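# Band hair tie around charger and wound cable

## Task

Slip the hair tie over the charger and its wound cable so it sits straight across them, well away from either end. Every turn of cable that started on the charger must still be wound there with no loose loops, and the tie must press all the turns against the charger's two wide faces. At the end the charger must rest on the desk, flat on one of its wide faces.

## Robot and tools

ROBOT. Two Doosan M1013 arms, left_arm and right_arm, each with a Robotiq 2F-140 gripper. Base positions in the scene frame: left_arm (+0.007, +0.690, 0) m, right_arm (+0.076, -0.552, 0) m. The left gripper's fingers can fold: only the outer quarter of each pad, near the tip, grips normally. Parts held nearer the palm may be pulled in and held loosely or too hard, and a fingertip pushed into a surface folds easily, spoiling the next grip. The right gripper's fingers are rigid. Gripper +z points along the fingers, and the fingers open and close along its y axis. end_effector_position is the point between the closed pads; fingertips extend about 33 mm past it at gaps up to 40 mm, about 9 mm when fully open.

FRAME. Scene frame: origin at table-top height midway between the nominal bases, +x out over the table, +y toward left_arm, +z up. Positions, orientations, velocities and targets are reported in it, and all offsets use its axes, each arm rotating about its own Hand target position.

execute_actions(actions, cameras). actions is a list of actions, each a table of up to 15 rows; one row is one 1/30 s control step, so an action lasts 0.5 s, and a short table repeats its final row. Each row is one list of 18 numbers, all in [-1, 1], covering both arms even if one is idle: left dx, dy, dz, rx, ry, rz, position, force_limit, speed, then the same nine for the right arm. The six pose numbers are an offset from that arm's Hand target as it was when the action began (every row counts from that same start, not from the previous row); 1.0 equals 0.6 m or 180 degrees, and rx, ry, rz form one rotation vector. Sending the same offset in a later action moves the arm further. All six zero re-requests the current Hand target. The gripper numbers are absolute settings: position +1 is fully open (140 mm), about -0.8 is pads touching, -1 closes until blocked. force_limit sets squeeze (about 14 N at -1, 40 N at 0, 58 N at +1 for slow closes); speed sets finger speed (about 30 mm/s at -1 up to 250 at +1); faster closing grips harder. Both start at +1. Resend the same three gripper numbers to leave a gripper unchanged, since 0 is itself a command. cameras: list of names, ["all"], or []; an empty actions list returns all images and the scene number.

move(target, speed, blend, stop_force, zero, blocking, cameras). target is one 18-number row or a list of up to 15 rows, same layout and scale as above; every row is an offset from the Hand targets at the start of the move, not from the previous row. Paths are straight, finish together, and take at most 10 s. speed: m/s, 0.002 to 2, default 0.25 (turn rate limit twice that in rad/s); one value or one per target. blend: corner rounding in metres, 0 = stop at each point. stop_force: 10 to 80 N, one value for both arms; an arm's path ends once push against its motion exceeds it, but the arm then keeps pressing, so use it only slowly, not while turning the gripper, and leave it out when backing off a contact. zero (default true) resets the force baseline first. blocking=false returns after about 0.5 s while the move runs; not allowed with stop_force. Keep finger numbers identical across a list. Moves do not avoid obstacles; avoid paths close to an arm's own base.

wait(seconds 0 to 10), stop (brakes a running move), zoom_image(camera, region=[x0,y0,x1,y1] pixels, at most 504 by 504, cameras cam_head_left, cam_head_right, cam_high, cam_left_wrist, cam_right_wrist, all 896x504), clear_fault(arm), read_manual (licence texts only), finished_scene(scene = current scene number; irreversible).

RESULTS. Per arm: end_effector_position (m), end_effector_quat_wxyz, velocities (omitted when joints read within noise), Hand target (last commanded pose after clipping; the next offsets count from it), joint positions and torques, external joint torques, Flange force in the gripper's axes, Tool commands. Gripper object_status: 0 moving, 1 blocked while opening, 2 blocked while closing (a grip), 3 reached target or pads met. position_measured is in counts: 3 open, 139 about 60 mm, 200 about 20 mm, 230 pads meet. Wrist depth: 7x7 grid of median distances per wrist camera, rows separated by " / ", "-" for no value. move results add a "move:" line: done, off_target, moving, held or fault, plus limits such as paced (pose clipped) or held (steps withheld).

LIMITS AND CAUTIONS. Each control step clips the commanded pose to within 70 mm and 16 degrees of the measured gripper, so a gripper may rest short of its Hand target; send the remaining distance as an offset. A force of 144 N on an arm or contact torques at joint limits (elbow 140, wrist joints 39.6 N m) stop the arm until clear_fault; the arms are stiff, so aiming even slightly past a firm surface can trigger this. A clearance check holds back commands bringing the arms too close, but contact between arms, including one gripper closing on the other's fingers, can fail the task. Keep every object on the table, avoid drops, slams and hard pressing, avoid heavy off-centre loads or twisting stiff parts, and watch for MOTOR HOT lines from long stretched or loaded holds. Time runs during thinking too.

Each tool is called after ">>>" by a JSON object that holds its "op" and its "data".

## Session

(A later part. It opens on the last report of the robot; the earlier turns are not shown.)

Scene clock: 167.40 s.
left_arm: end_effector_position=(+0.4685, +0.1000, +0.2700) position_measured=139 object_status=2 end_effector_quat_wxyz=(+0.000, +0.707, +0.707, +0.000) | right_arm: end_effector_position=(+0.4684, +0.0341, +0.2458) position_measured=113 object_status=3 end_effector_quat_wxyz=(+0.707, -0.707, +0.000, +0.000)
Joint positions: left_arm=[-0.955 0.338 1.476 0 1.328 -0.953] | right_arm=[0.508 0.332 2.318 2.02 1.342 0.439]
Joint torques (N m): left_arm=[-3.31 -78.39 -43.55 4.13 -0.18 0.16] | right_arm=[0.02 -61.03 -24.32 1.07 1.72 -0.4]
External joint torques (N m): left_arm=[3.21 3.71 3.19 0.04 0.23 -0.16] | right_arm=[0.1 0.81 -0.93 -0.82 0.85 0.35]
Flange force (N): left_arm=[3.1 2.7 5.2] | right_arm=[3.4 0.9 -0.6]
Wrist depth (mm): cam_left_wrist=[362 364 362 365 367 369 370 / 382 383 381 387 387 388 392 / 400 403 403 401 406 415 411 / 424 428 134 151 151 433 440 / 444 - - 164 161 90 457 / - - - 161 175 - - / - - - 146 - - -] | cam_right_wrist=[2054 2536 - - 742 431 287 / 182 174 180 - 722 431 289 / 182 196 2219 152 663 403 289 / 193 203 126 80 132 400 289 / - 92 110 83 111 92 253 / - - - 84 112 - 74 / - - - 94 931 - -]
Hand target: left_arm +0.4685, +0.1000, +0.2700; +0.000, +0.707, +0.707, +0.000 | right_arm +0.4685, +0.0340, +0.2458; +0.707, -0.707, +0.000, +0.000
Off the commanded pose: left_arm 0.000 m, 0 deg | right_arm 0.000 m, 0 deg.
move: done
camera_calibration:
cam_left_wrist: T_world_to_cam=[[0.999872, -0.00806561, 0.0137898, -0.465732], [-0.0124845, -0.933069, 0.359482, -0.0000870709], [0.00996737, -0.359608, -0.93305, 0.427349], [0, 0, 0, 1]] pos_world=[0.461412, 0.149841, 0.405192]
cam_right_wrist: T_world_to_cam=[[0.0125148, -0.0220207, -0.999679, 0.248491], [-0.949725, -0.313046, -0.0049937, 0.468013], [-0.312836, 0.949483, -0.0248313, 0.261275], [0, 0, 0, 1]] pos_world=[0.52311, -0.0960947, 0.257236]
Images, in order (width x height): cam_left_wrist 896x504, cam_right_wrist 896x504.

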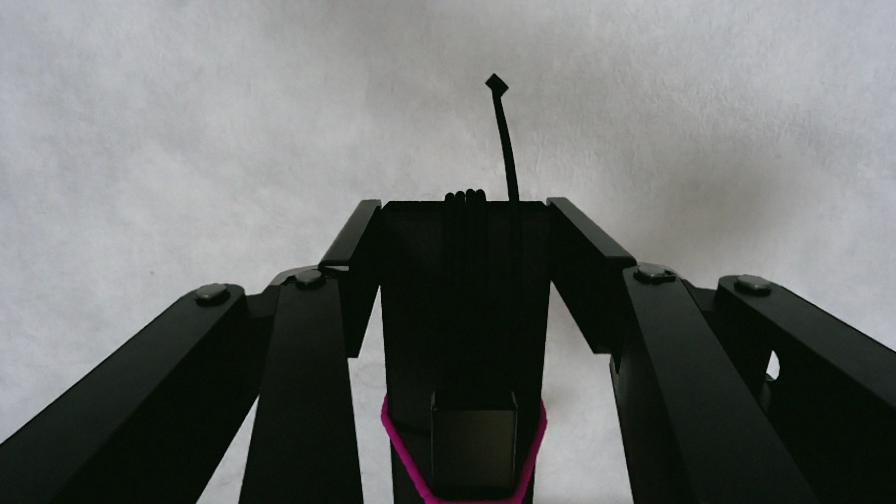

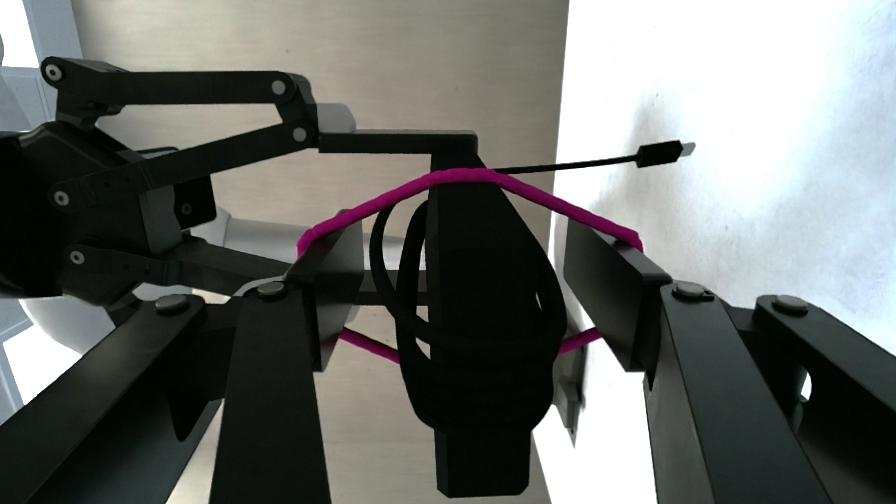

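>>> {"op": "move", "data": {"target": [0,0,0,0,0,0,-1,0,-1,0,0.02,0,0,0,0,0.13,1,-1], "speed": 0.04, "cameras": ["cam_right_wrist","cam_left_wrist"]}}

Scene clock: 170.17 s.
left_arm: end_effector_position=(+0.4685, +0.1000, +0.2700) position_measured=139 object_status=2 end_effector_quat_wxyz=(+0.000, +0.707, +0.707, +0.000) | right_arm: end_effector_position=(+0.4685, +0.0460, +0.2458) position_measured=113 object_status=3 end_effector_quat_wxyz=(+0.707, -0.707, +0.000, +0.000)
Joint positions: left_arm=[-0.955 0.338 1.476 0 1.328 -0.953] | right_arm=[0.53 0.339 2.306 2.04 1.33 0.44]
Joint torques (N m): left_arm=[-3.85 -77.99 -44.19 3.77 -0.75 0.11] | right_arm=[0.78 -62.08 -24.71 0.99 1.66 -0.41]
External joint torques (N m): left_arm=[3.81 3.45 3.72 0.42 0.79 -0.11] | right_arm=[-0.93 1.9 -0.63 -0.78 0.88 0.36]
Flange force (N): left_arm=[4.6 2.7 4.9] | right_arm=[4.9 3.2 -2.1]
Wrist depth (mm): cam_left_wrist=[362 361 365 366 368 367 371 / 379 382 384 387 386 391 395 / 400 405 407 402 408 413 413 / 421 424 134 151 150 430 438 / 445 - - 165 162 90 459 / - - - 138 174 - - / - - - 144 - - -] | cam_right_wrist=[- - - 2071 729 429 288 / 164 163 171 - 729 431 288 / 172 173 175 153 656 401 288 / 181 203 128 70 138 404 288 / - 90 109 71 96 92 253 / - - - 73 74 - 74 / - - - - - - -]
Hand target: left_arm +0.4685, +0.1000, +0.2700; +0.000, +0.707, +0.707, +0.000 | right_arm +0.4685, +0.0460, +0.2458; +0.707, -0.707, +0.000, +0.000
Off the commanded pose: left_arm 0.000 m, 0 deg | right_arm 0.000 m, 0 deg.
move: done
camera_calibration:
cam_left_wrist: T_world_to_cam=[[0.999871, -0.00803095, 0.0138836, -0.465774], [-0.0124859, -0.933069, 0.35948, -0.0000859035], [0.0100673, -0.359608, -0.933049, 0.427303], [0, 0, 0, 1]] pos_world=[0.461412, 0.149841, 0.405192]
cam_right_wrist: T_world_to_cam=[[0.0124176, -0.0220552, -0.99968, 0.2488], [-0.949795, -0.312834, -0.00489609, 0.471864], [-0.312626, 0.949552, -0.0248326, 0.249905], [0, 0, 0, 1]] pos_world=[0.523211, -0.0841951, 0.257236]
Images, in order (width x height): cam_left_wrist 896x504, cam_right_wrist 896x504.

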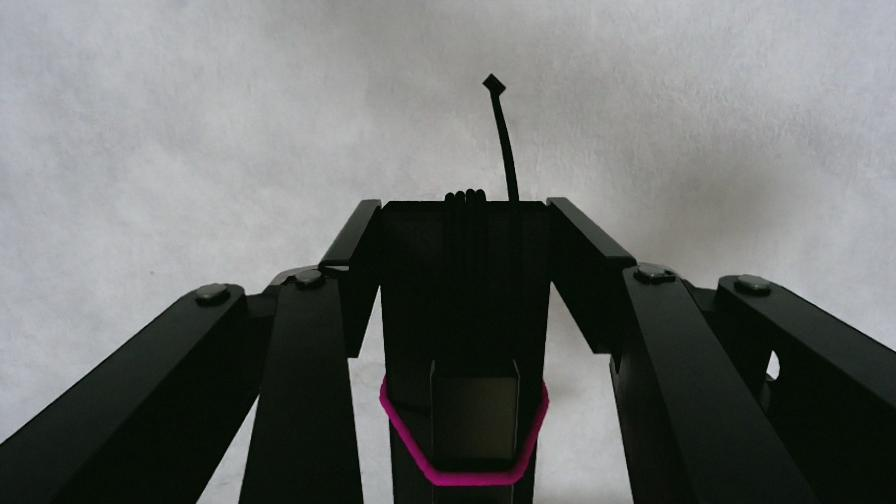

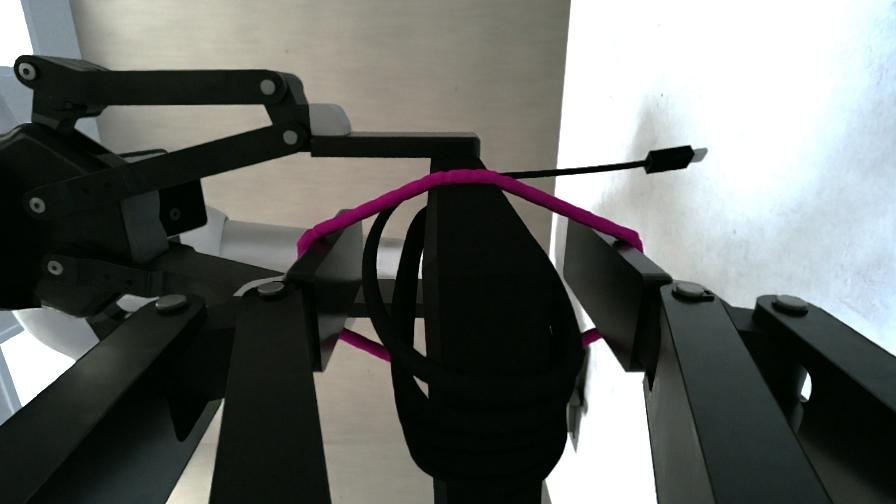

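>>> {"op": "move", "data": {"target": [0,0,0,0,0,0,-1,0,-1,0,0,0,0,0,0,-1,-0.3,-1], "cameras": ["cam_right_wrist","cam_left_wrist"]}}

Scene clock: 174.20 s.
left_arm: end_effector_position=(+0.4685, +0.1000, +0.2700) position_measured=139 object_status=2 end_effector_quat_wxyz=(+0.000, +0.707, +0.707, +0.000) | right_arm: end_effector_position=(+0.4685, +0.0461, +0.2458) position_measured=186 object_status=0 end_effector_quat_wxyz=(+0.707, -0.707, +0.000, +0.000)
Joint positions: left_arm=[-0.955 0.338 1.476 0 1.328 -0.953] | right_arm=[0.53 0.339 2.306 2.04 1.33 0.44]
Joint torques (N m): left_arm=[-5.43 -83.3 -48.85 3.27 -1.29 0.09] | right_arm=[1.29 -57.23 -22.5 0.15 -0.87 -0.38]
External joint torques (N m): left_arm=[5.48 8.69 8.51 0.9 1.33 -0.08] | right_arm=[-1.03 -3.5 -2.83 0.02 3.44 0.34]
Flange force (N): left_arm=[7.3 3.4 12.2] | right_arm=[3.2 -4.9 -4.3]
Wrist depth (mm): cam_left_wrist=[362 363 364 362 369 372 370 / 378 381 381 384 386 389 388 / 400 403 405 401 407 409 411 / 424 427 134 152 150 430 440 / 445 - - 160 162 90 461 / - - - 162 - - - / - - - 174 - - -] | cam_right_wrist=[- - - - 740 428 289 / 164 164 171 - 740 430 290 / 173 174 - 127 727 402 290 / 181 204 765 70 656 428 289 / 202 198 90 71 76 95 290 / - 67 74 71 72 74 68 / - 69 - - - 68 -]
Hand target: left_arm +0.4685, +0.1000, +0.2700; +0.000, +0.707, +0.707, +0.000 | right_arm +0.4685, +0.0460, +0.2458; +0.707, -0.707, +0.000, +0.000
Off the commanded pose: left_arm 0.000 m, 0 deg | right_arm 0.000 m, 0 deg.
move: done
camera_calibration:
cam_left_wrist: T_world_to_cam=[[0.999871, -0.00803081, 0.0138828, -0.465774], [-0.0124846, -0.933103, 0.359393, -0.0000461629], [0.0100679, -0.35952, -0.933083, 0.427303], [0, 0, 0, 1]] pos_world=[0.461412, 0.14984, 0.405192]
cam_right_wrist: T_world_to_cam=[[0.0125096, -0.0220231, -0.999679, 0.248754], [-0.949794, -0.312835, -0.00499352, 0.471888], [-0.312625, 0.949552, -0.0248308, 0.249904], [0, 0, 0, 1]] pos_world=[0.523211, -0.0841952, 0.257236]
Images, in order (width x height): cam_left_wrist 896x504, cam_right_wrist 896x504.

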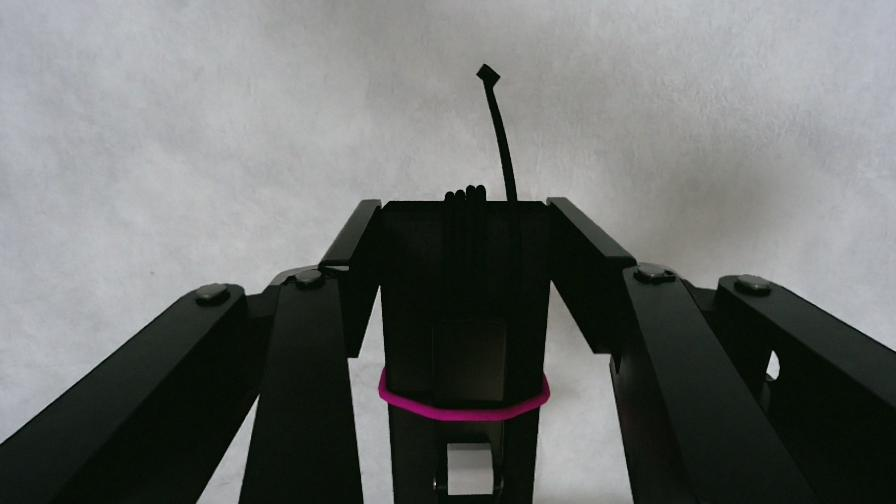

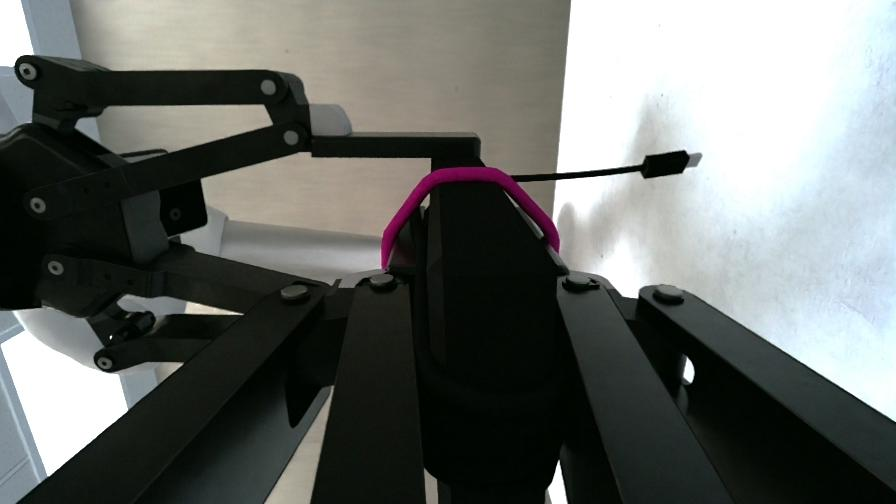

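>>> {"op": "move", "data": {"target": [0,0,0,0,0,0,-1,0,-1,0,0,0.0012,0,0,0,-1,-0.3,-1], "speed": 0.02}}

>>> {"op": "move", "data": {"target": [0,0,0,0,0,0,0.17,0,-1,0,0,0,0,0,0,-1,-0.3,-1], "cameras": ["cam_right_wrist","cam_left_wrist"]}}

Scene clock: 182.00 s.
left_arm: end_effector_position=(+0.4685, +0.1000, +0.2701) position_measured=139 object_status=2 end_effector_quat_wxyz=(+0.000, +0.707, +0.707, +0.000) | right_arm: end_effector_position=(+0.4685, +0.0460, +0.2465) position_measured=186 object_status=2 end_effector_quat_wxyz=(+0.707, -0.707, +0.000, +0.000)
Joint positions: left_arm=[-0.955 0.338 1.476 0 1.328 -0.953] | right_arm=[0.53 0.337 2.306 2.039 1.329 0.441]
Joint torques (N m): left_arm=[-4.78 -77.63 -44.79 3.52 -1.21 0.05] | right_arm=[1.21 -61.91 -25.59 1.1 1.73 -0.4]
External joint torques (N m): left_arm=[4.94 2.81 4.24 0.68 1.24 -0.05] | right_arm=[-1.15 1.13 0.05 -0.89 0.85 0.35]
Flange force (N): left_arm=[7.0 2.8 4.5] | right_arm=[3.5 1.9 -3.8]
Wrist depth (mm): cam_left_wrist=[360 361 364 366 367 371 374 / 381 381 386 384 385 389 393 / 401 405 403 404 410 410 411 / 422 426 134 153 151 432 443 / 440 - - 160 162 89 462 / - - - 162 173 - - / - - - 174 - - -] | cam_right_wrist=[- - - - 729 431 289 / 164 165 170 2389 742 434 290 / 172 173 - 127 740 406 290 / 180 204 767 70 663 428 289 / 203 191 90 71 76 95 290 / - - 74 71 72 74 253 / - 69 - - - 68 -]
Hand target: left_arm +0.4685, +0.1000, +0.2700; +0.000, +0.707, +0.707, +0.000 | right_arm +0.4685, +0.0460, +0.2465; +0.707, -0.707, +0.000, +0.000
Off the commanded pose: left_arm 0.000 m, 0 deg | right_arm 0.000 m, 0 deg.
move: done

Scene clock: 182.93 s.
left_arm: end_effector_position=(+0.4685, +0.1000, +0.2701) position_measured=108 object_status=0 end_effector_quat_wxyz=(+0.000, +0.707, +0.707, +0.000) | right_arm: end_effector_position=(+0.4685, +0.0460, +0.2465) position_measured=186 object_status=2 end_effector_quat_wxyz=(+0.707, -0.707, +0.000, +0.000)
Joint positions: left_arm=[-0.955 0.338 1.476 0 1.328 -0.953] | right_arm=[0.53 0.337 2.306 2.039 1.329 0.441]
Joint torques (N m): left_arm=[-2.57 -75.42 -41.58 4.46 -0.16 0.05] | right_arm=[0.46 -64.34 -25.92 1.25 2.92 -0.48]
External joint torques (N m): left_arm=[2.58 -0.13 0.69 -0.23 0.18 -0.05] | right_arm=[-0.44 3.46 0.32 -1.03 -0.34 0.44]
Flange force (N): left_arm=[3.2 1.8 0.5] | right_arm=[4.4 4.9 -0.4]
Wrist depth (mm): cam_left_wrist=[361 360 367 363 364 371 372 / 379 380 384 388 388 389 392 / 402 405 404 405 406 411 412 / 424 427 135 154 153 430 437 / 442 - 114 162 169 - - / - - 490 161 496 - - / - - 522 173 515 - -] | cam_right_wrist=[2088 2219 2301 2644 840 431 290 / 164 168 168 - 727 432 290 / 171 181 - 125 724 404 289 / 182 694 779 69 656 431 290 / 203 187 90 71 76 95 291 / - - 74 71 72 74 253 / - 69 - - - 68 -]
Hand target: left_arm +0.4685, +0.1000, +0.2700; +0.000, +0.707, +0.707, +0.000 | right_arm +0.4685, +0.0460, +0.2465; +0.707, -0.707, +0.000, +0.000
Off the commanded pose: left_arm 0.000 m, 0 deg | right_arm 0.000 m, 0 deg.
move: done
camera_calibration:
cam_left_wrist: T_world_to_cam=[[0.999872, -0.00806458, 0.0137894, -0.465732], [-0.0124834, -0.933069, 0.359482, -0.0000875857], [0.00996738, -0.359608, -0.93305, 0.427349], [0, 0, 0, 1]] pos_world=[0.461412, 0.149841, 0.405192]
cam_right_wrist: T_world_to_cam=[[0.0125131, -0.0220224, -0.999679, 0.249452], [-0.949754, -0.312956, -0.0049939, 0.47186], [-0.312746, 0.949512, -0.0248319, 0.249981], [0, 0, 0, 1]] pos_world=[0.52321, -0.0841949, 0.257936]
Images, in order (width x height): cam_left_wrist 896x504, cam_right_wrist 896x504.

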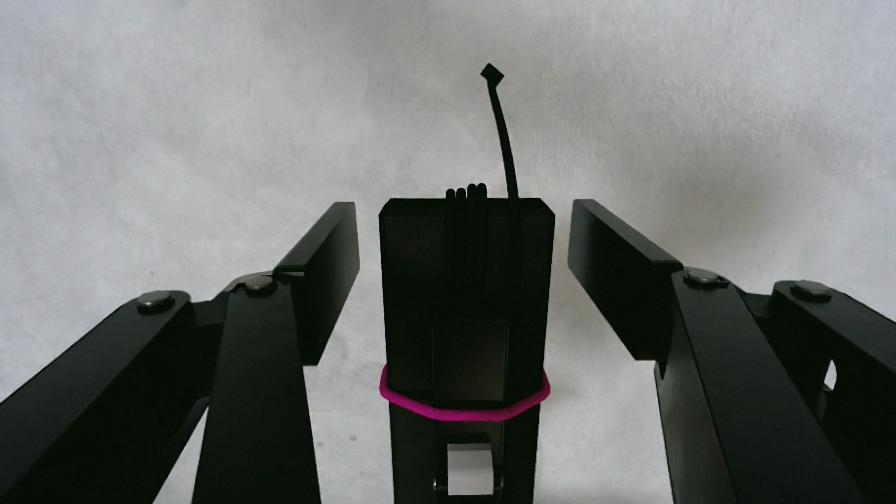

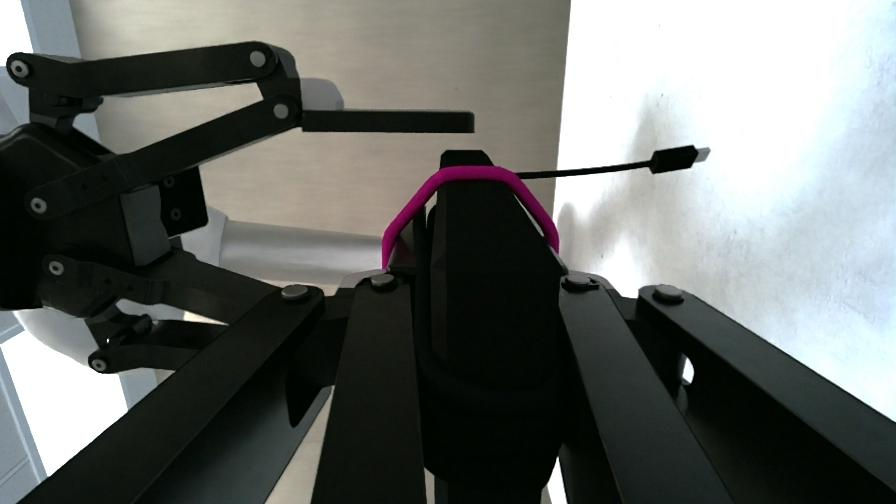

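>>> {"op": "move", "data": {"target": [0,-0.1342,-0.0067,0,0,0,0.17,0,-1,0,0,0,0,0,0,-1,-0.3,-1], "speed": 0.06, "cameras": ["cam_right_wrist","cam_left_wrist"]}}

Scene clock: 185.97 s.
left_arm: end_effector_position=(+0.4685, +0.0195, +0.2660) position_measured=108 object_status=3 end_effector_quat_wxyz=(+0.000, +0.707, +0.707, +0.000) | right_arm: end_effector_position=(+0.4685, +0.0460, +0.2465) position_measured=186 object_status=2 end_effector_quat_wxyz=(+0.707, -0.707, +0.000, +0.000)
Joint positions: left_arm=[-1.012 0.443 1.333 0 1.366 -1.011] | right_arm=[0.53 0.337 2.306 2.039 1.329 0.441]
Joint torques (N m): left_arm=[-2.52 -87.89 -41.75 4.48 -0.12 -0.02] | right_arm=[0.42 -63.76 -25.71 1.23 2.86 -0.58]
External joint torques (N m): left_arm=[2.25 2.61 0.86 -0.26 0.17 0.02] | right_arm=[-0.5 3.54 0.25 -1.01 -0.3 0.53]
Flange force (N): left_arm=[-0.4 3.7 1.7] | right_arm=[4.7 4.9 -0.4]
Wrist depth (mm): cam_left_wrist=[356 362 359 128 361 368 370 / 377 378 375 125 375 382 385 / 399 398 397 133 397 405 407 / 421 423 136 136 151 421 433 / 435 - 114 143 161 - - / - - 481 126 490 - - / - - 518 131 515 - -] | cam_right_wrist=[- 99 - - 748 428 290 / - 92 96 101 652 431 290 / 95 620 - 108 722 405 290 / 589 642 716 69 651 431 290 / 508 592 90 71 76 95 290 / - - 74 71 72 74 253 / - 69 - - - 68 -]
Hand target: left_arm +0.4685, +0.0195, +0.2660; +0.000, +0.707, +0.707, +0.000 | right_arm +0.4685, +0.0460, +0.2465; +0.707, -0.707, +0.000, +0.000
Off the commanded pose: left_arm 0.000 m, 0 deg | right_arm 0.000 m, 0 deg.
move: done
camera_calibration:
cam_left_wrist: T_world_to_cam=[[0.999872, -0.00806561, 0.0137898, -0.466326], [-0.0124845, -0.933069, 0.359482, -0.0737612], [0.00996737, -0.359608, -0.93305, 0.394669], [0, 0, 0, 1]] pos_world=[0.461412, 0.0693406, 0.401192]
cam_right_wrist: T_world_to_cam=[[0.0124176, -0.0220552, -0.99968, 0.249499], [-0.949795, -0.312834, -0.00489609, 0.471867], [-0.312626, 0.949552, -0.0248326, 0.249922], [0, 0, 0, 1]] pos_world=[0.523211, -0.0841951, 0.257936]
Images, in order (width x height): cam_left_wrist 896x504, cam_right_wrist 896x504.

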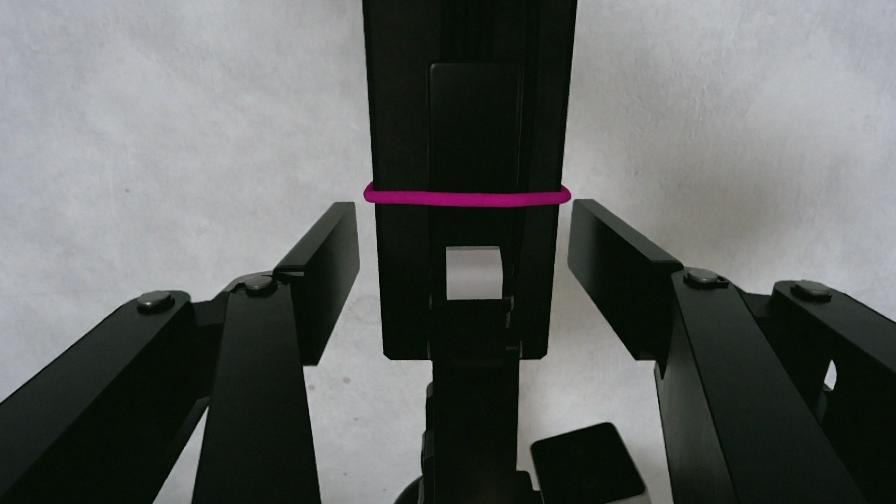

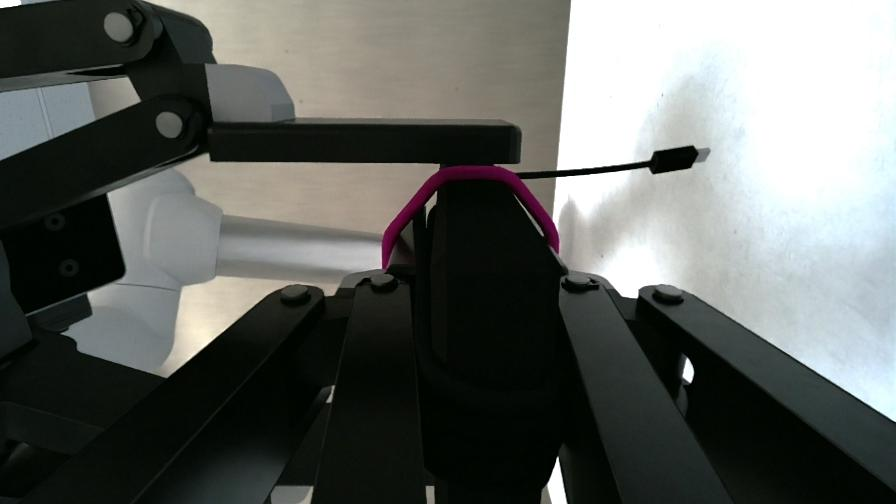

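>>> {"op": "move", "data": {"target": [0,0,0,0,0,0,-1,0.3,-1,0,0,0,0,0,0,-1,-0.3,-1], "cameras": ["cam_left_wrist"]}}

Scene clock: 190.07 s.
left_arm: end_effector_position=(+0.4685, +0.0195, +0.2660) position_measured=140 object_status=0 end_effector_quat_wxyz=(+0.000, +0.707, +0.707, +0.000) | right_arm: end_effector_position=(+0.4685, +0.0460, +0.2465) position_measured=186 object_status=2 end_effector_quat_wxyz=(+0.707, -0.707, +0.000, +0.000)
Joint positions: left_arm=[-1.012 0.443 1.333 0 1.366 -1.011] | right_arm=[0.53 0.337 2.306 2.039 1.329 0.441]
Joint torques (N m): left_arm=[-4.11 -80.77 -39.34 4.05 -0.49 0.01] | right_arm=[0.83 -67.67 -28.77 2.01 4.43 -0.48]
External joint torques (N m): left_arm=[4.2 -5.27 -2 0.23 0.51 -0.01] | right_arm=[-0.75 6.8 3.23 -1.8 -1.85 0.43]
Flange force (N): left_arm=[5.5 2.5 -5.3] | right_arm=[3.8 10.4 -1.8]
Wrist depth (mm): cam_left_wrist=[359 359 356 128 356 366 366 / 375 381 376 136 375 387 385 / 396 399 393 133 399 406 411 / 421 425 134 136 150 428 433 / 443 - - 139 157 89 457 / - - 481 126 491 - - / - - - 131 - - -] | cam_right_wrist=[- - - - 755 430 289 / - 96 2562 - 740 429 289 / - 95 96 96 722 404 290 / 603 652 722 69 657 432 288 / 504 593 90 71 76 95 290 / - - 74 71 72 74 253 / - 69 - - - 68 -]
Hand target: left_arm +0.4685, +0.0195, +0.2660; +0.000, +0.707, +0.707, +0.000 | right_arm +0.4685, +0.0460, +0.2465; +0.707, -0.707, +0.000, +0.000
Off the commanded pose: left_arm 0.000 m, 0 deg | right_arm 0.000 m, 0 deg.
move: done
camera_calibration:
cam_left_wrist: T_world_to_cam=[[0.999871, -0.00803095, 0.0138836, -0.466365], [-0.0124859, -0.933069, 0.35948, -0.07376], [0.0100673, -0.359608, -0.933049, 0.394622], [0, 0, 0, 1]] pos_world=[0.461412, 0.0693406, 0.401192]
Images, in order (width x height): cam_left_wrist 896x504.

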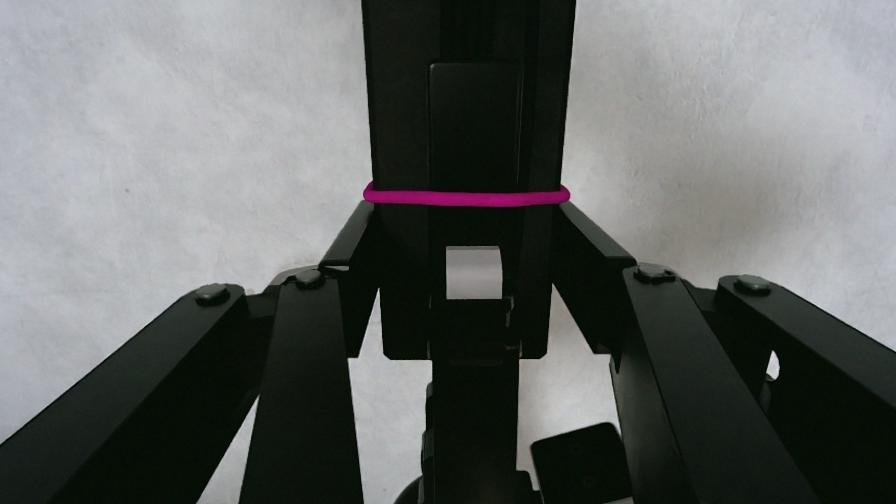

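>>> {"op": "move", "data": {"target": [0,0,0,0,0,0,-1,0.3,-1,0,0,-0.0005,0,0,0,-0.37,-0.3,-1]}}

>>> {"op": "move", "data": {"target": [0,0,0,0,0,0,-1,0.3,-1,0,-0.025,0,0,0,0,-0.37,-0.3,-1], "speed": 0.02, "cameras": ["cam_left_wrist","cam_right_wrist"]}}

Scene clock: 193.13 s.
left_arm: end_effector_position=(+0.4685, +0.0195, +0.2660) position_measured=140 object_status=2 end_effector_quat_wxyz=(+0.000, +0.707, +0.707, +0.000) | right_arm: end_effector_position=(+0.4685, +0.0461, +0.2462) position_measured=176 object_status=3 end_effector_quat_wxyz=(+0.707, -0.707, +0.000, +0.000)
Joint positions: left_arm=[-1.012 0.443 1.333 0 1.366 -1.011] | right_arm=[0.53 0.338 2.306 2.039 1.329 0.44]
Joint torques (N m): left_arm=[-3.88 -87.4 -43.08 4.04 -0.28 0.03] | right_arm=[0.44 -63.06 -25.49 1.25 2.2 -0.55]
External joint torques (N m): left_arm=[3.74 2.23 2.14 0.19 0.31 -0.03] | right_arm=[-0.35 1.68 -0.03 -1.03 0.39 0.51]
Flange force (N): left_arm=[3.5 3.1 3.1] | right_arm=[3.5 2.0 -1.7]
Wrist depth (mm): cam_left_wrist=[356 358 356 128 358 365 366 / 376 376 374 123 379 384 387 / 397 399 393 129 401 401 409 / 419 425 134 134 144 426 434 / 438 - - 129 159 89 456 / - - 481 124 485 - - / - - - 129 - - -] | cam_right_wrist=[2037 2301 2199 - 733 427 288 / 2071 96 2259 - 744 428 290 / - 95 95 96 733 403 289 / 602 642 718 69 659 431 291 / 490 84 90 71 80 96 290 / - 67 - 73 72 70 66 / - 68 - 74 - - 66]
Hand target: left_arm +0.4685, +0.0195, +0.2660; +0.000, +0.707, +0.707, +0.000 | right_arm +0.4685, +0.0460, +0.2462; +0.707, -0.707, +0.000, +0.000
Off the commanded pose: left_arm 0.000 m, 0 deg | right_arm 0.000 m, 0 deg.
move: done

Scene clock: 194.13 s.
left_arm: end_effector_position=(+0.4685, +0.0195, +0.2660) position_measured=140 object_status=2 end_effector_quat_wxyz=(+0.000, +0.707, +0.707, +0.000) | right_arm: end_effector_position=(+0.4685, +0.0311, +0.2462) position_measured=176 object_status=3 end_effector_quat_wxyz=(+0.707, -0.707, +0.000, +0.000)
Joint positions: left_arm=[-1.012 0.443 1.333 0 1.366 -1.011] | right_arm=[0.502 0.329 2.321 2.015 1.344 0.44]
Joint torques (N m): left_arm=[-2.08 -87.3 -42.38 4.44 0.46 0.06] | right_arm=[-0.12 -62 -24.8 1.22 2.28 -0.55]
External joint torques (N m): left_arm=[2.09 1.74 1.28 -0.19 -0.43 -0.06] | right_arm=[0.16 2.42 -0.45 -0.95 0.3 0.5]
Flange force (N): left_arm=[1.8 1.8 3.0] | right_arm=[4.2 3.3 0.2]
Wrist depth (mm): cam_left_wrist=[359 360 356 128 360 366 367 / 378 380 376 133 381 385 387 / 396 399 396 130 393 406 411 / 418 419 134 136 143 428 433 / 442 - - 143 159 90 455 / - - 476 130 484 - - / - - - 131 - - -] | cam_right_wrist=[- - - - 710 428 289 / - 109 - - 735 431 290 / 111 110 109 109 742 404 290 / 609 652 746 83 597 427 291 / 143 90 90 88 89 96 290 / - 67 - 88 72 70 66 / - 68 - 99 - - 67]
Hand target: left_arm +0.4685, +0.0195, +0.2660; +0.000, +0.707, +0.707, +0.000 | right_arm +0.4685, +0.0310, +0.2462; +0.707, -0.707, +0.000, +0.000
Off the commanded pose: left_arm 0.000 m, 0 deg | right_arm 0.000 m, 0 deg.
move: done
camera_calibration:
cam_left_wrist: T_world_to_cam=[[0.999871, -0.00803095, 0.0138836, -0.466365], [-0.0124859, -0.933069, 0.35948, -0.07376], [0.0100673, -0.359608, -0.933049, 0.394622], [0, 0, 0, 1]] pos_world=[0.461412, 0.0693406, 0.401192]
cam_right_wrist: T_world_to_cam=[[0.012512, -0.0220223, -0.999679, 0.248825], [-0.949794, -0.312835, -0.00499605, 0.467229], [-0.312625, 0.949552, -0.0248308, 0.264062], [0, 0, 0, 1]] pos_world=[0.523211, -0.0990952, 0.257636]
Images, in order (width x height): cam_left_wrist 896x504, cam_right_wrist 896x504.

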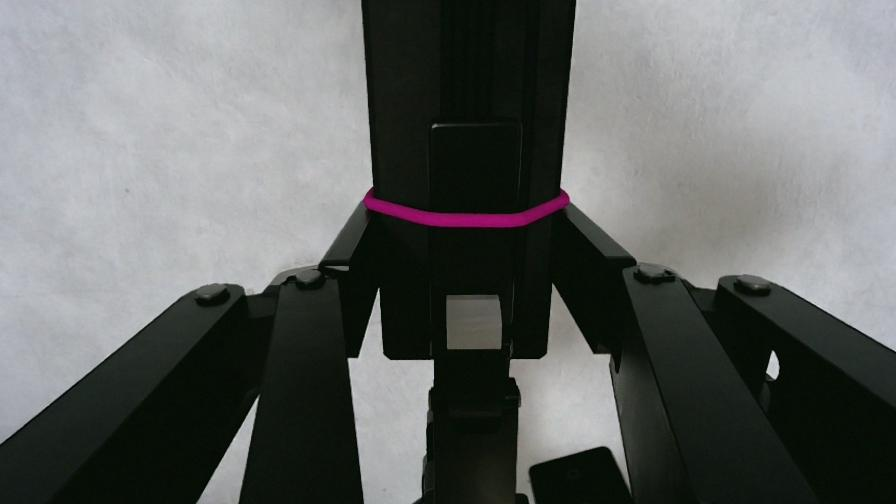

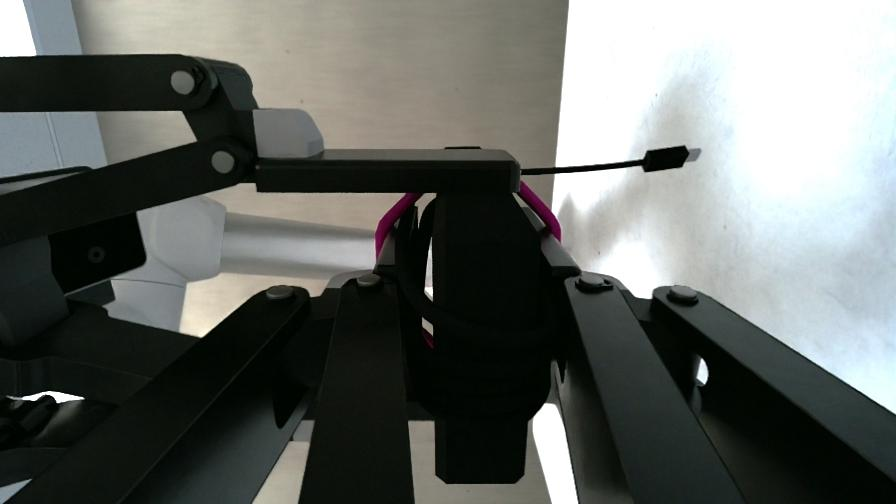

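>>> {"op": "move", "data": {"target": [0,0,0,0,0,0,-1,0.3,-1,0,-0.03,0,0,0,0,-0.37,-0.3,-1], "speed": 0.02, "cameras": ["cam_left_wrist"]}}

>>> {"op": "move", "data": {"target": [0,0,0,0,0,0,-1,0.3,-1,0,-0.0333,0,0,0,0,-0.37,-0.3,-1], "speed": 0.02, "cameras": ["cam_left_wrist","cam_right_wrist"]}}

Scene clock: 196.87 s.
left_arm: end_effector_position=(+0.4685, +0.0195, +0.2660) position_measured=140 object_status=2 end_effector_quat_wxyz=(+0.000, +0.707, +0.707, +0.000) | right_arm: end_effector_position=(+0.4685, +0.0131, +0.2462) position_measured=176 object_status=3 end_effector_quat_wxyz=(+0.707, -0.707, +0.000, +0.000)
Joint positions: left_arm=[-1.012 0.443 1.333 0 1.366 -1.011] | right_arm=[0.468 0.319 2.338 1.984 1.362 0.44]
Joint torques (N m): left_arm=[-2.21 -87.95 -41.64 4.79 1.17 0.06] | right_arm=[0.14 -60.51 -23.91 1.37 1.98 -0.53]
External joint torques (N m): left_arm=[1.88 2.88 0.71 -0.57 -1.15 -0.06] | right_arm=[0.02 2.74 -0.97 -1.05 0.59 0.48]
Flange force (N): left_arm=[-0.5 3.1 3.8] | right_arm=[5.5 4.1 0.0]
Wrist depth (mm): cam_left_wrist=[359 360 358 127 361 365 366 / 377 378 375 135 382 385 387 / 398 401 397 134 403 406 405 / 424 423 135 136 143 425 434 / 439 - - 145 157 90 455 / - - 483 142 484 - - / - - - 134 - - -] | cam_right_wrist=[2054 2239 - - 722 431 289 / 120 121 128 2344 828 433 289 / 129 128 - 127 744 431 291 / 614 668 755 102 589 431 290 / 144 144 90 104 97 96 290 / - 67 - - - 70 66 / - 68 - - - - 66]
Hand target: left_arm +0.4685, +0.0195, +0.2660; +0.000, +0.707, +0.707, +0.000 | right_arm +0.4685, +0.0130, +0.2462; +0.707, -0.707, +0.000, +0.000
Off the commanded pose: left_arm 0.000 m, 0 deg | right_arm 0.000 m, 0 deg.
move: done
camera_calibration:
cam_left_wrist: T_world_to_cam=[[0.999871, -0.00803095, 0.0138836, -0.466365], [-0.0124859, -0.933069, 0.35948, -0.07376], [0.0100673, -0.359608, -0.933049, 0.394622], [0, 0, 0, 1]] pos_world=[0.461412, 0.0693406, 0.401192]
Images, in order (width x height): cam_left_wrist 896x504.

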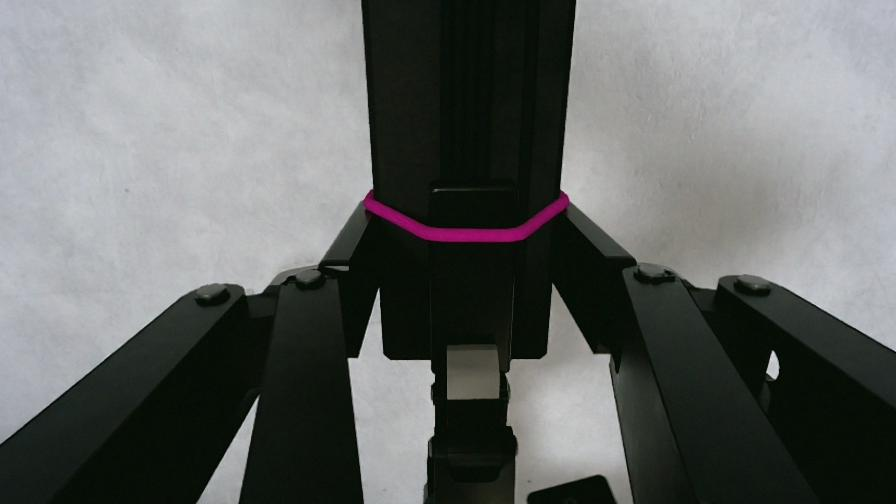

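Scene clock: 198.13 s.
left_arm: end_effector_position=(+0.4685, +0.0195, +0.2660) position_measured=140 object_status=2 end_effector_quat_wxyz=(+0.000, +0.707, +0.707, +0.000) | right_arm: end_effector_position=(+0.4685, -0.0069, +0.2462) position_measured=176 object_status=3 end_effector_quat_wxyz=(+0.707, -0.707, +0.000, +0.000)
Joint positions: left_arm=[-1.012 0.443 1.333 0 1.366 -1.011] | right_arm=[0.427 0.309 2.356 1.948 1.382 0.44]
Joint torques (N m): left_arm=[-2.94 -88.11 -43.34 4.5 -0.08 0.06] | right_arm=[0.02 -59.35 -23.85 1.06 2.07 -0.53]
External joint torques (N m): left_arm=[2.72 2.82 2.38 -0.28 0.11 -0.06] | right_arm=[0.01 2.43 -0.66 -0.63 0.5 0.48]
Flange force (N): left_arm=[2.6 2.2 3.9] | right_arm=[4.4 3.8 0.2]
Wrist depth (mm): cam_left_wrist=[356 358 356 127 361 365 368 / 377 378 382 135 376 382 387 / 400 399 395 141 399 407 409 / 418 426 134 144 151 426 432 / 440 - - 147 159 90 453 / - - 483 151 488 - - / - - - 146 - - -] | cam_right_wrist=[- - - - 742 428 290 / - 138 145 - 731 432 288 / 147 147 - 144 735 433 291 / 159 679 765 123 602 431 289 / 160 162 90 128 91 96 289 / - 67 - - - 70 67 / - 68 - - - - 67]
Hand target: left_arm +0.4685, +0.0195, +0.2660; +0.000, +0.707, +0.707, +0.000 | right_arm +0.4685, -0.0069, +0.2462; +0.707, -0.707, +0.000, +0.000
Off the commanded pose: left_arm 0.000 m, 0 deg | right_arm 0.000 m, 0 deg.
move: done
camera_calibration:
cam_left_wrist: T_world_to_cam=[[0.999872, -0.00806561, 0.0137898, -0.466325], [-0.0124845, -0.933069, 0.359482, -0.0737252], [0.00996737, -0.359608, -0.93305, 0.394575], [0, 0, 0, 1]] pos_world=[0.461412, 0.0693406, 0.401092]
cam_right_wrist: T_world_to_cam=[[0.012512, -0.0220223, -0.999679, 0.247988], [-0.949794, -0.312835, -0.00499605, 0.455342], [-0.312625, 0.949552, -0.0248308, 0.300145], [0, 0, 0, 1]] pos_world=[0.523211, -0.137095, 0.257636]
Images, in order (width x height): cam_left_wrist 896x504, cam_right_wrist 896x504.

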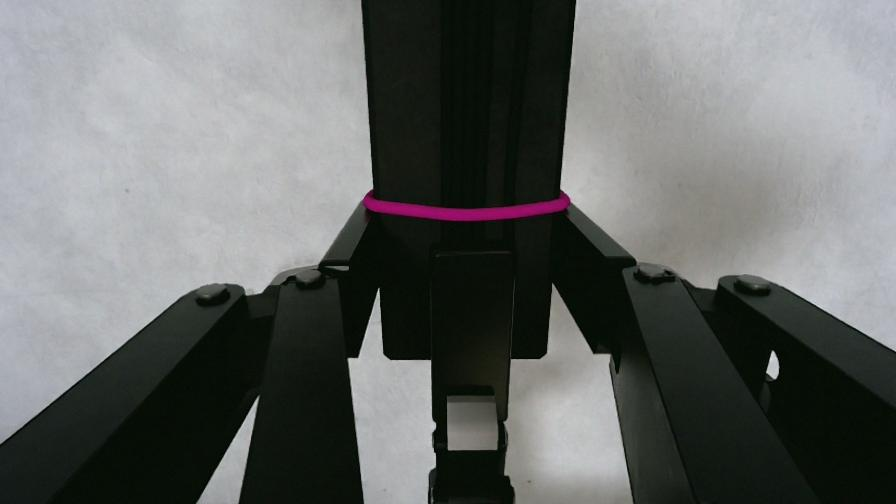

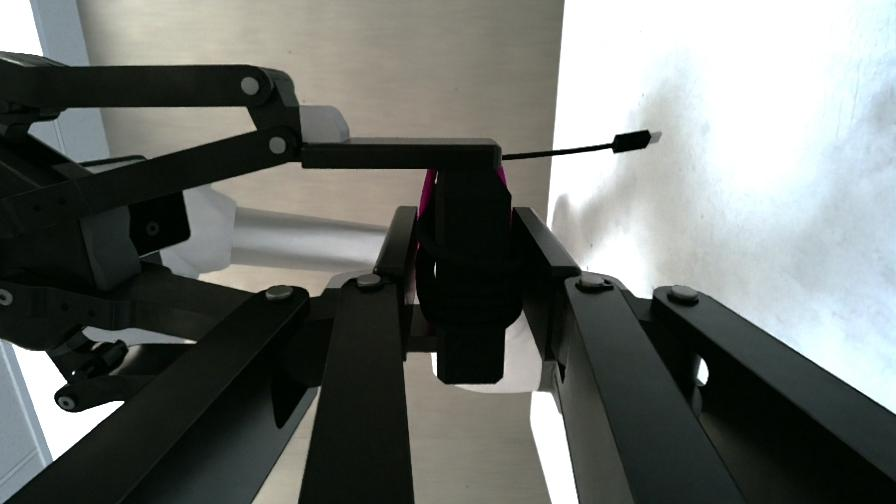

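>>> {"op": "move", "data": {"target": [[0,0,0,0,0,0,-1,0.3,-1,0,-0.2,0,0,0,0,-0.37,-0.3,-1],[0,0,0,0,0,0,-1,0.3,-1,0,-0.5,0.05,0,0,0,-0.37,-0.3,-1]], "blend": [0.03,0], "speed": [0.12,0.3], "cameras": ["cam_right_wrist","cam_left_wrist"]}}

>>> {"op": "zoom_image", "data": {"camera": "cam_right_wrist", "region": [340, 100, 640, 320]}}

Scene clock: 202.83 s.
left_arm: end_effector_position=(+0.4685, +0.0195, +0.2660) position_measured=140 object_status=2 end_effector_quat_wxyz=(+0.000, +0.707, +0.707, +0.000) | right_arm: end_effector_position=(+0.4685, -0.3069, +0.2762) position_measured=176 object_status=3 end_effector_quat_wxyz=(+0.707, -0.707, +0.000, +0.000)
Joint positions: left_arm=[-1.012 0.443 1.333 0 1.366 -1.011] | right_arm=[-0.297 0.196 2.422 1.305 1.721 0.503]
Joint torques (N m): left_arm=[-2.55 -88.17 -43.23 4.49 -0.12 0.04] | right_arm=[1.32 -47.01 -23.67 2.62 1.94 -0.52]
External joint torques (N m): left_arm=[2.57 2.99 2.42 -0.27 0.16 -0.04] | right_arm=[-1.33 2.16 -0.67 -0.68 0.54 0.47]
Flange force (N): left_arm=[2.4 2.1 4.0] | right_arm=[2.4 2.9 -6.0]
Wrist depth (mm): cam_left_wrist=[357 359 356 127 359 366 368 / 376 378 376 135 375 384 385 / 399 395 397 140 397 407 411 / 418 422 134 150 151 429 433 / 437 - - 158 115 90 458 / - - 482 488 489 - - / - - - 517 - - -] | cam_right_wrist=[411 445 - 3358 820 479 322 / 391 410 428 443 812 482 323 / 404 415 450 1109 820 481 324 / 2562 817 - 1109 659 478 324 / - - 90 138 91 96 324 / - 67 - - - 70 68 / - 68 - - - - 67]
Hand target: left_arm +0.4685, +0.0195, +0.2660; +0.000, +0.707, +0.707, +0.000 | right_arm +0.4685, -0.3069, +0.2762; +0.707, -0.707, +0.000, +0.000
Off the commanded pose: left_arm 0.000 m, 0 deg | right_arm 0.000 m, 0 deg.
move: done
camera_calibration:
cam_left_wrist: T_world_to_cam=[[0.999872, -0.00806561, 0.0137898, -0.466326], [-0.0124845, -0.933069, 0.359482, -0.0737612], [0.00996737, -0.359608, -0.93305, 0.394669], [0, 0, 0, 1]] pos_world=[0.461412, 0.0693406, 0.401192]
cam_right_wrist: T_world_to_cam=[[0.0123243, -0.0220883, -0.99968, 0.271441], [-0.949756, -0.312953, -0.00479399, 0.361512], [-0.312747, 0.949512, -0.0248355, 0.585803], [0, 0, 0, 1]] pos_world=[0.523211, -0.437095, 0.287636]
Images, in order (width x height): cam_left_wrist 896x504, cam_right_wrist 896x504.

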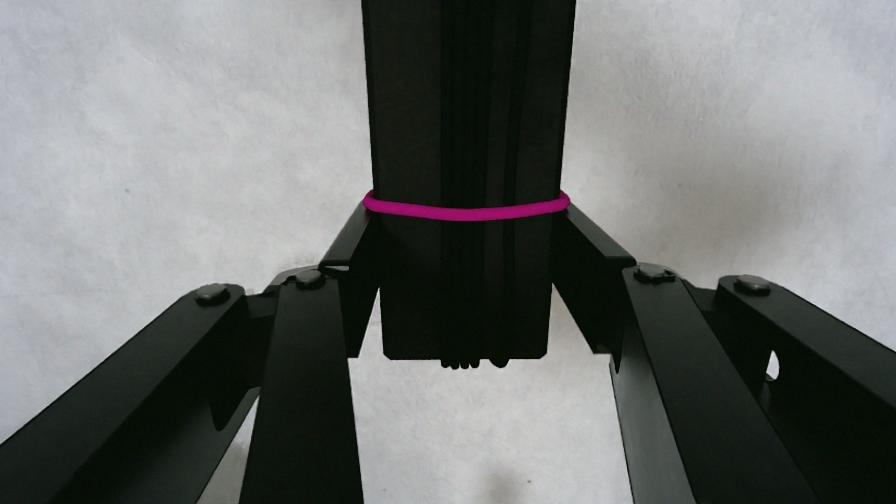

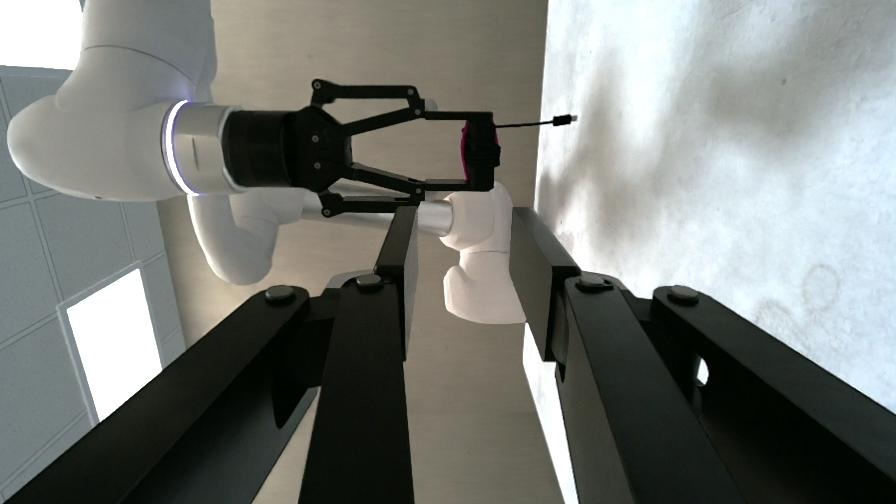

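Scaled by 1.680 from the camera's 896x504 image, which has a finer 1280x720 frame.

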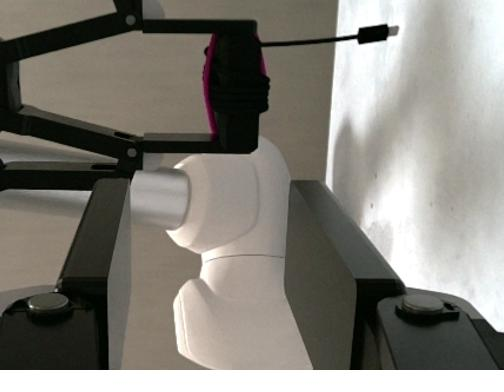

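>>> {"op": "move", "data": {"target": [-0.05,-0.1,-0.34,0,0,0,-1,0.3,-1,0,0,0,0,0,0,-0.37,-0.3,-1], "speed": 0.15}}

>>> {"op": "move", "data": {"target": [0,-0.005,-0.045,0,0,0,-1,0.3,-1,0,0,0,0,0,0,-0.37,-0.3,-1], "speed": 0.01, "stop_force": 10, "cameras": ["cam_left_wrist","cam_right_wrist"]}}

Scene clock: 206.67 s.
left_arm: end_effector_position=(+0.4385, -0.0405, +0.0621) position_measured=140 object_status=2 end_effector_quat_wxyz=(+0.000, +0.707, +0.707, +0.000) | right_arm: end_effector_position=(+0.4685, -0.3069, +0.2762) position_measured=176 object_status=3 end_effector_quat_wxyz=(+0.707, -0.707, +0.000, +0.000)
Joint positions: left_arm=[-1.079 0.611 1.455 0 1.077 -1.078] | right_arm=[-0.297 0.196 2.422 1.305 1.721 0.503]
Joint torques (N m): left_arm=[-3.77 -99.92 -39.38 4.09 -0.09 0.06] | right_arm=[0.38 -47.63 -23.51 2.5 2.02 -0.49]
External joint torques (N m): left_arm=[3.83 3.89 2.69 -0.3 0.13 -0.06] | right_arm=[-0.27 2.44 -0.8 -0.57 0.47 0.44]
Flange force (N): left_arm=[2.9 3.4 4.7] | right_arm=[3.8 3.5 -3.3]
Wrist depth (mm): cam_left_wrist=[174 175 175 128 173 178 179 / 185 185 184 134 182 187 188 / 194 194 194 140 193 197 199 / 204 206 202 150 150 206 210 / 214 - - 159 159 90 222 / - - - 235 236 - - / - - - 253 254 - -] | cam_right_wrist=[2142 2994 370 - 809 485 321 / - - 363 - 746 476 326 / 2180 348 352 366 394 400 325 / 2219 710 370 374 403 451 322 / - - 90 - 91 96 322 / - 67 - - - 70 68 / - 68 - - - - 67]
Hand target: left_arm +0.4385, -0.0405, +0.0620; +0.000, +0.707, +0.707, +0.000 | right_arm +0.4685, -0.3069, +0.2762; +0.707, -0.707, +0.000, +0.000
Off the commanded pose: left_arm 0.000 m, 0 deg | right_arm 0.000 m, 0 deg.
move: done

Scene clock: 209.77 s.
left_arm: end_effector_position=(+0.4385, -0.0434, +0.0373) position_measured=140 object_status=2 end_effector_quat_wxyz=(+0.000, +0.707, +0.707, +0.000) | right_arm: end_effector_position=(+0.4685, -0.3069, +0.2762) position_measured=176 object_status=3 end_effector_quat_wxyz=(+0.707, -0.707, +0.000, +0.000)
Joint positions: left_arm=[-1.081 0.634 1.465 0 1.043 -1.08] | right_arm=[-0.297 0.196 2.422 1.305 1.721 0.503]
Joint torques (N m): left_arm=[-2.69 -89.58 -32.68 3.86 -0.52 0.03] | right_arm=[0.63 -48.17 -23.56 2.48 1.97 -0.56]
External joint torques (N m): left_arm=[2.38 -7.45 -3.41 -0.14 0.55 -0.03] | right_arm=[-0.67 3.08 -0.85 -0.54 0.52 0.51]
Flange force (N): left_arm=[2.5 1.7 -9.0] | right_arm=[4.4 4.6 -4.4]
Wrist depth (mm): cam_left_wrist=[150 153 151 128 132 155 156 / 158 160 160 134 139 163 164 / 168 169 168 140 168 173 173 / 178 179 134 150 150 180 184 / 187 - - 160 159 90 192 / - - 205 206 206 - - / - - - 221 221 - -] | cam_right_wrist=[2413 - 370 391 815 483 322 / - - 360 - 737 477 324 / 2280 - 349 358 386 401 324 / - 2889 367 374 396 445 324 / - 84 90 138 91 96 321 / - 67 - - - 70 68 / - 68 - - - - 67]
Hand target: left_arm +0.4385, -0.0434, +0.0373; +0.000, +0.707, +0.707, +0.000 (not the last commanded pose) | right_arm +0.4685, -0.3069, +0.2762; +0.707, -0.707, +0.000, +0.000
Off the commanded pose: left_arm 0.002 m, 0 deg | right_arm 0.000 m, 0 deg.
move: contact (left_arm)
camera_calibration:
cam_left_wrist: T_world_to_cam=[[0.99987, -0.00812335, 0.0139203, -0.433702], [-0.0125866, -0.933022, 0.359599, -0.0504594], [0.0100668, -0.359727, -0.933003, 0.158853], [0, 0, 0, 1]] pos_world=[0.431411, 0.00654077, 0.172393]
cam_right_wrist: T_world_to_cam=[[0.012512, -0.0220223, -0.999679, 0.27137], [-0.949794, -0.312835, -0.00499605, 0.36161], [-0.312625, 0.949552, -0.0248308, 0.585851], [0, 0, 0, 1]] pos_world=[0.523211, -0.437195, 0.287636]
Images, in order (width x height): cam_left_wrist 896x504, cam_right_wrist 896x504.

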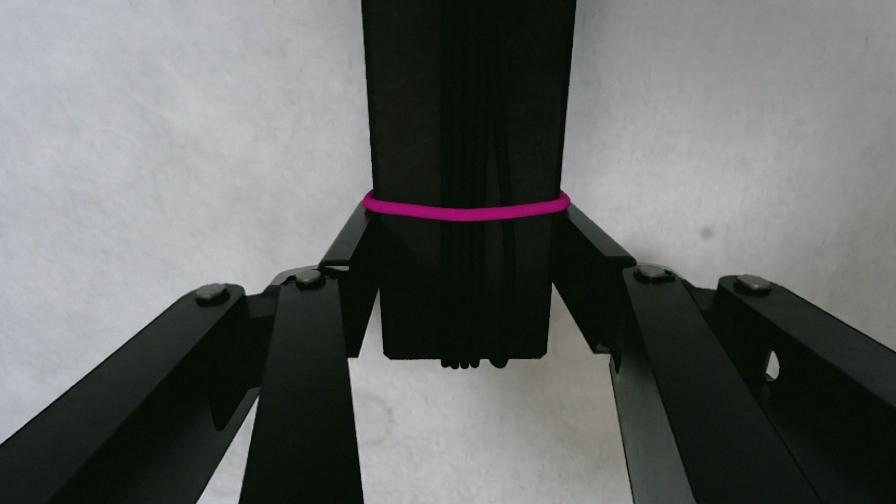

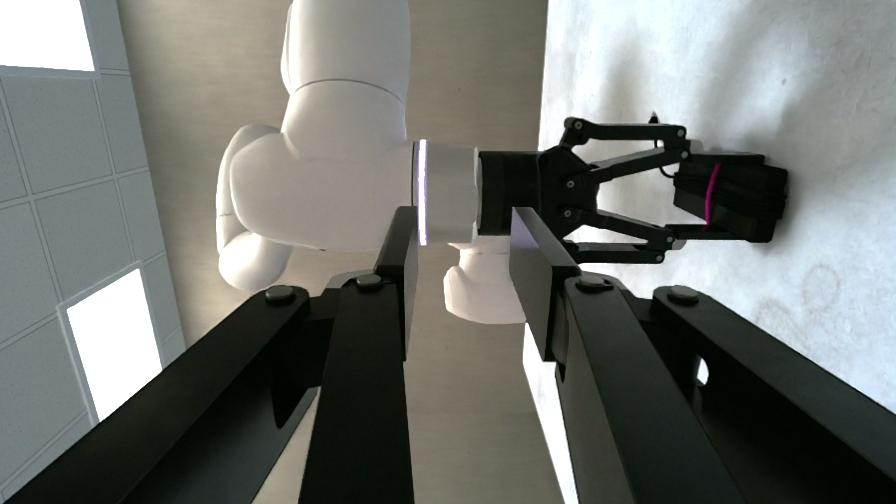

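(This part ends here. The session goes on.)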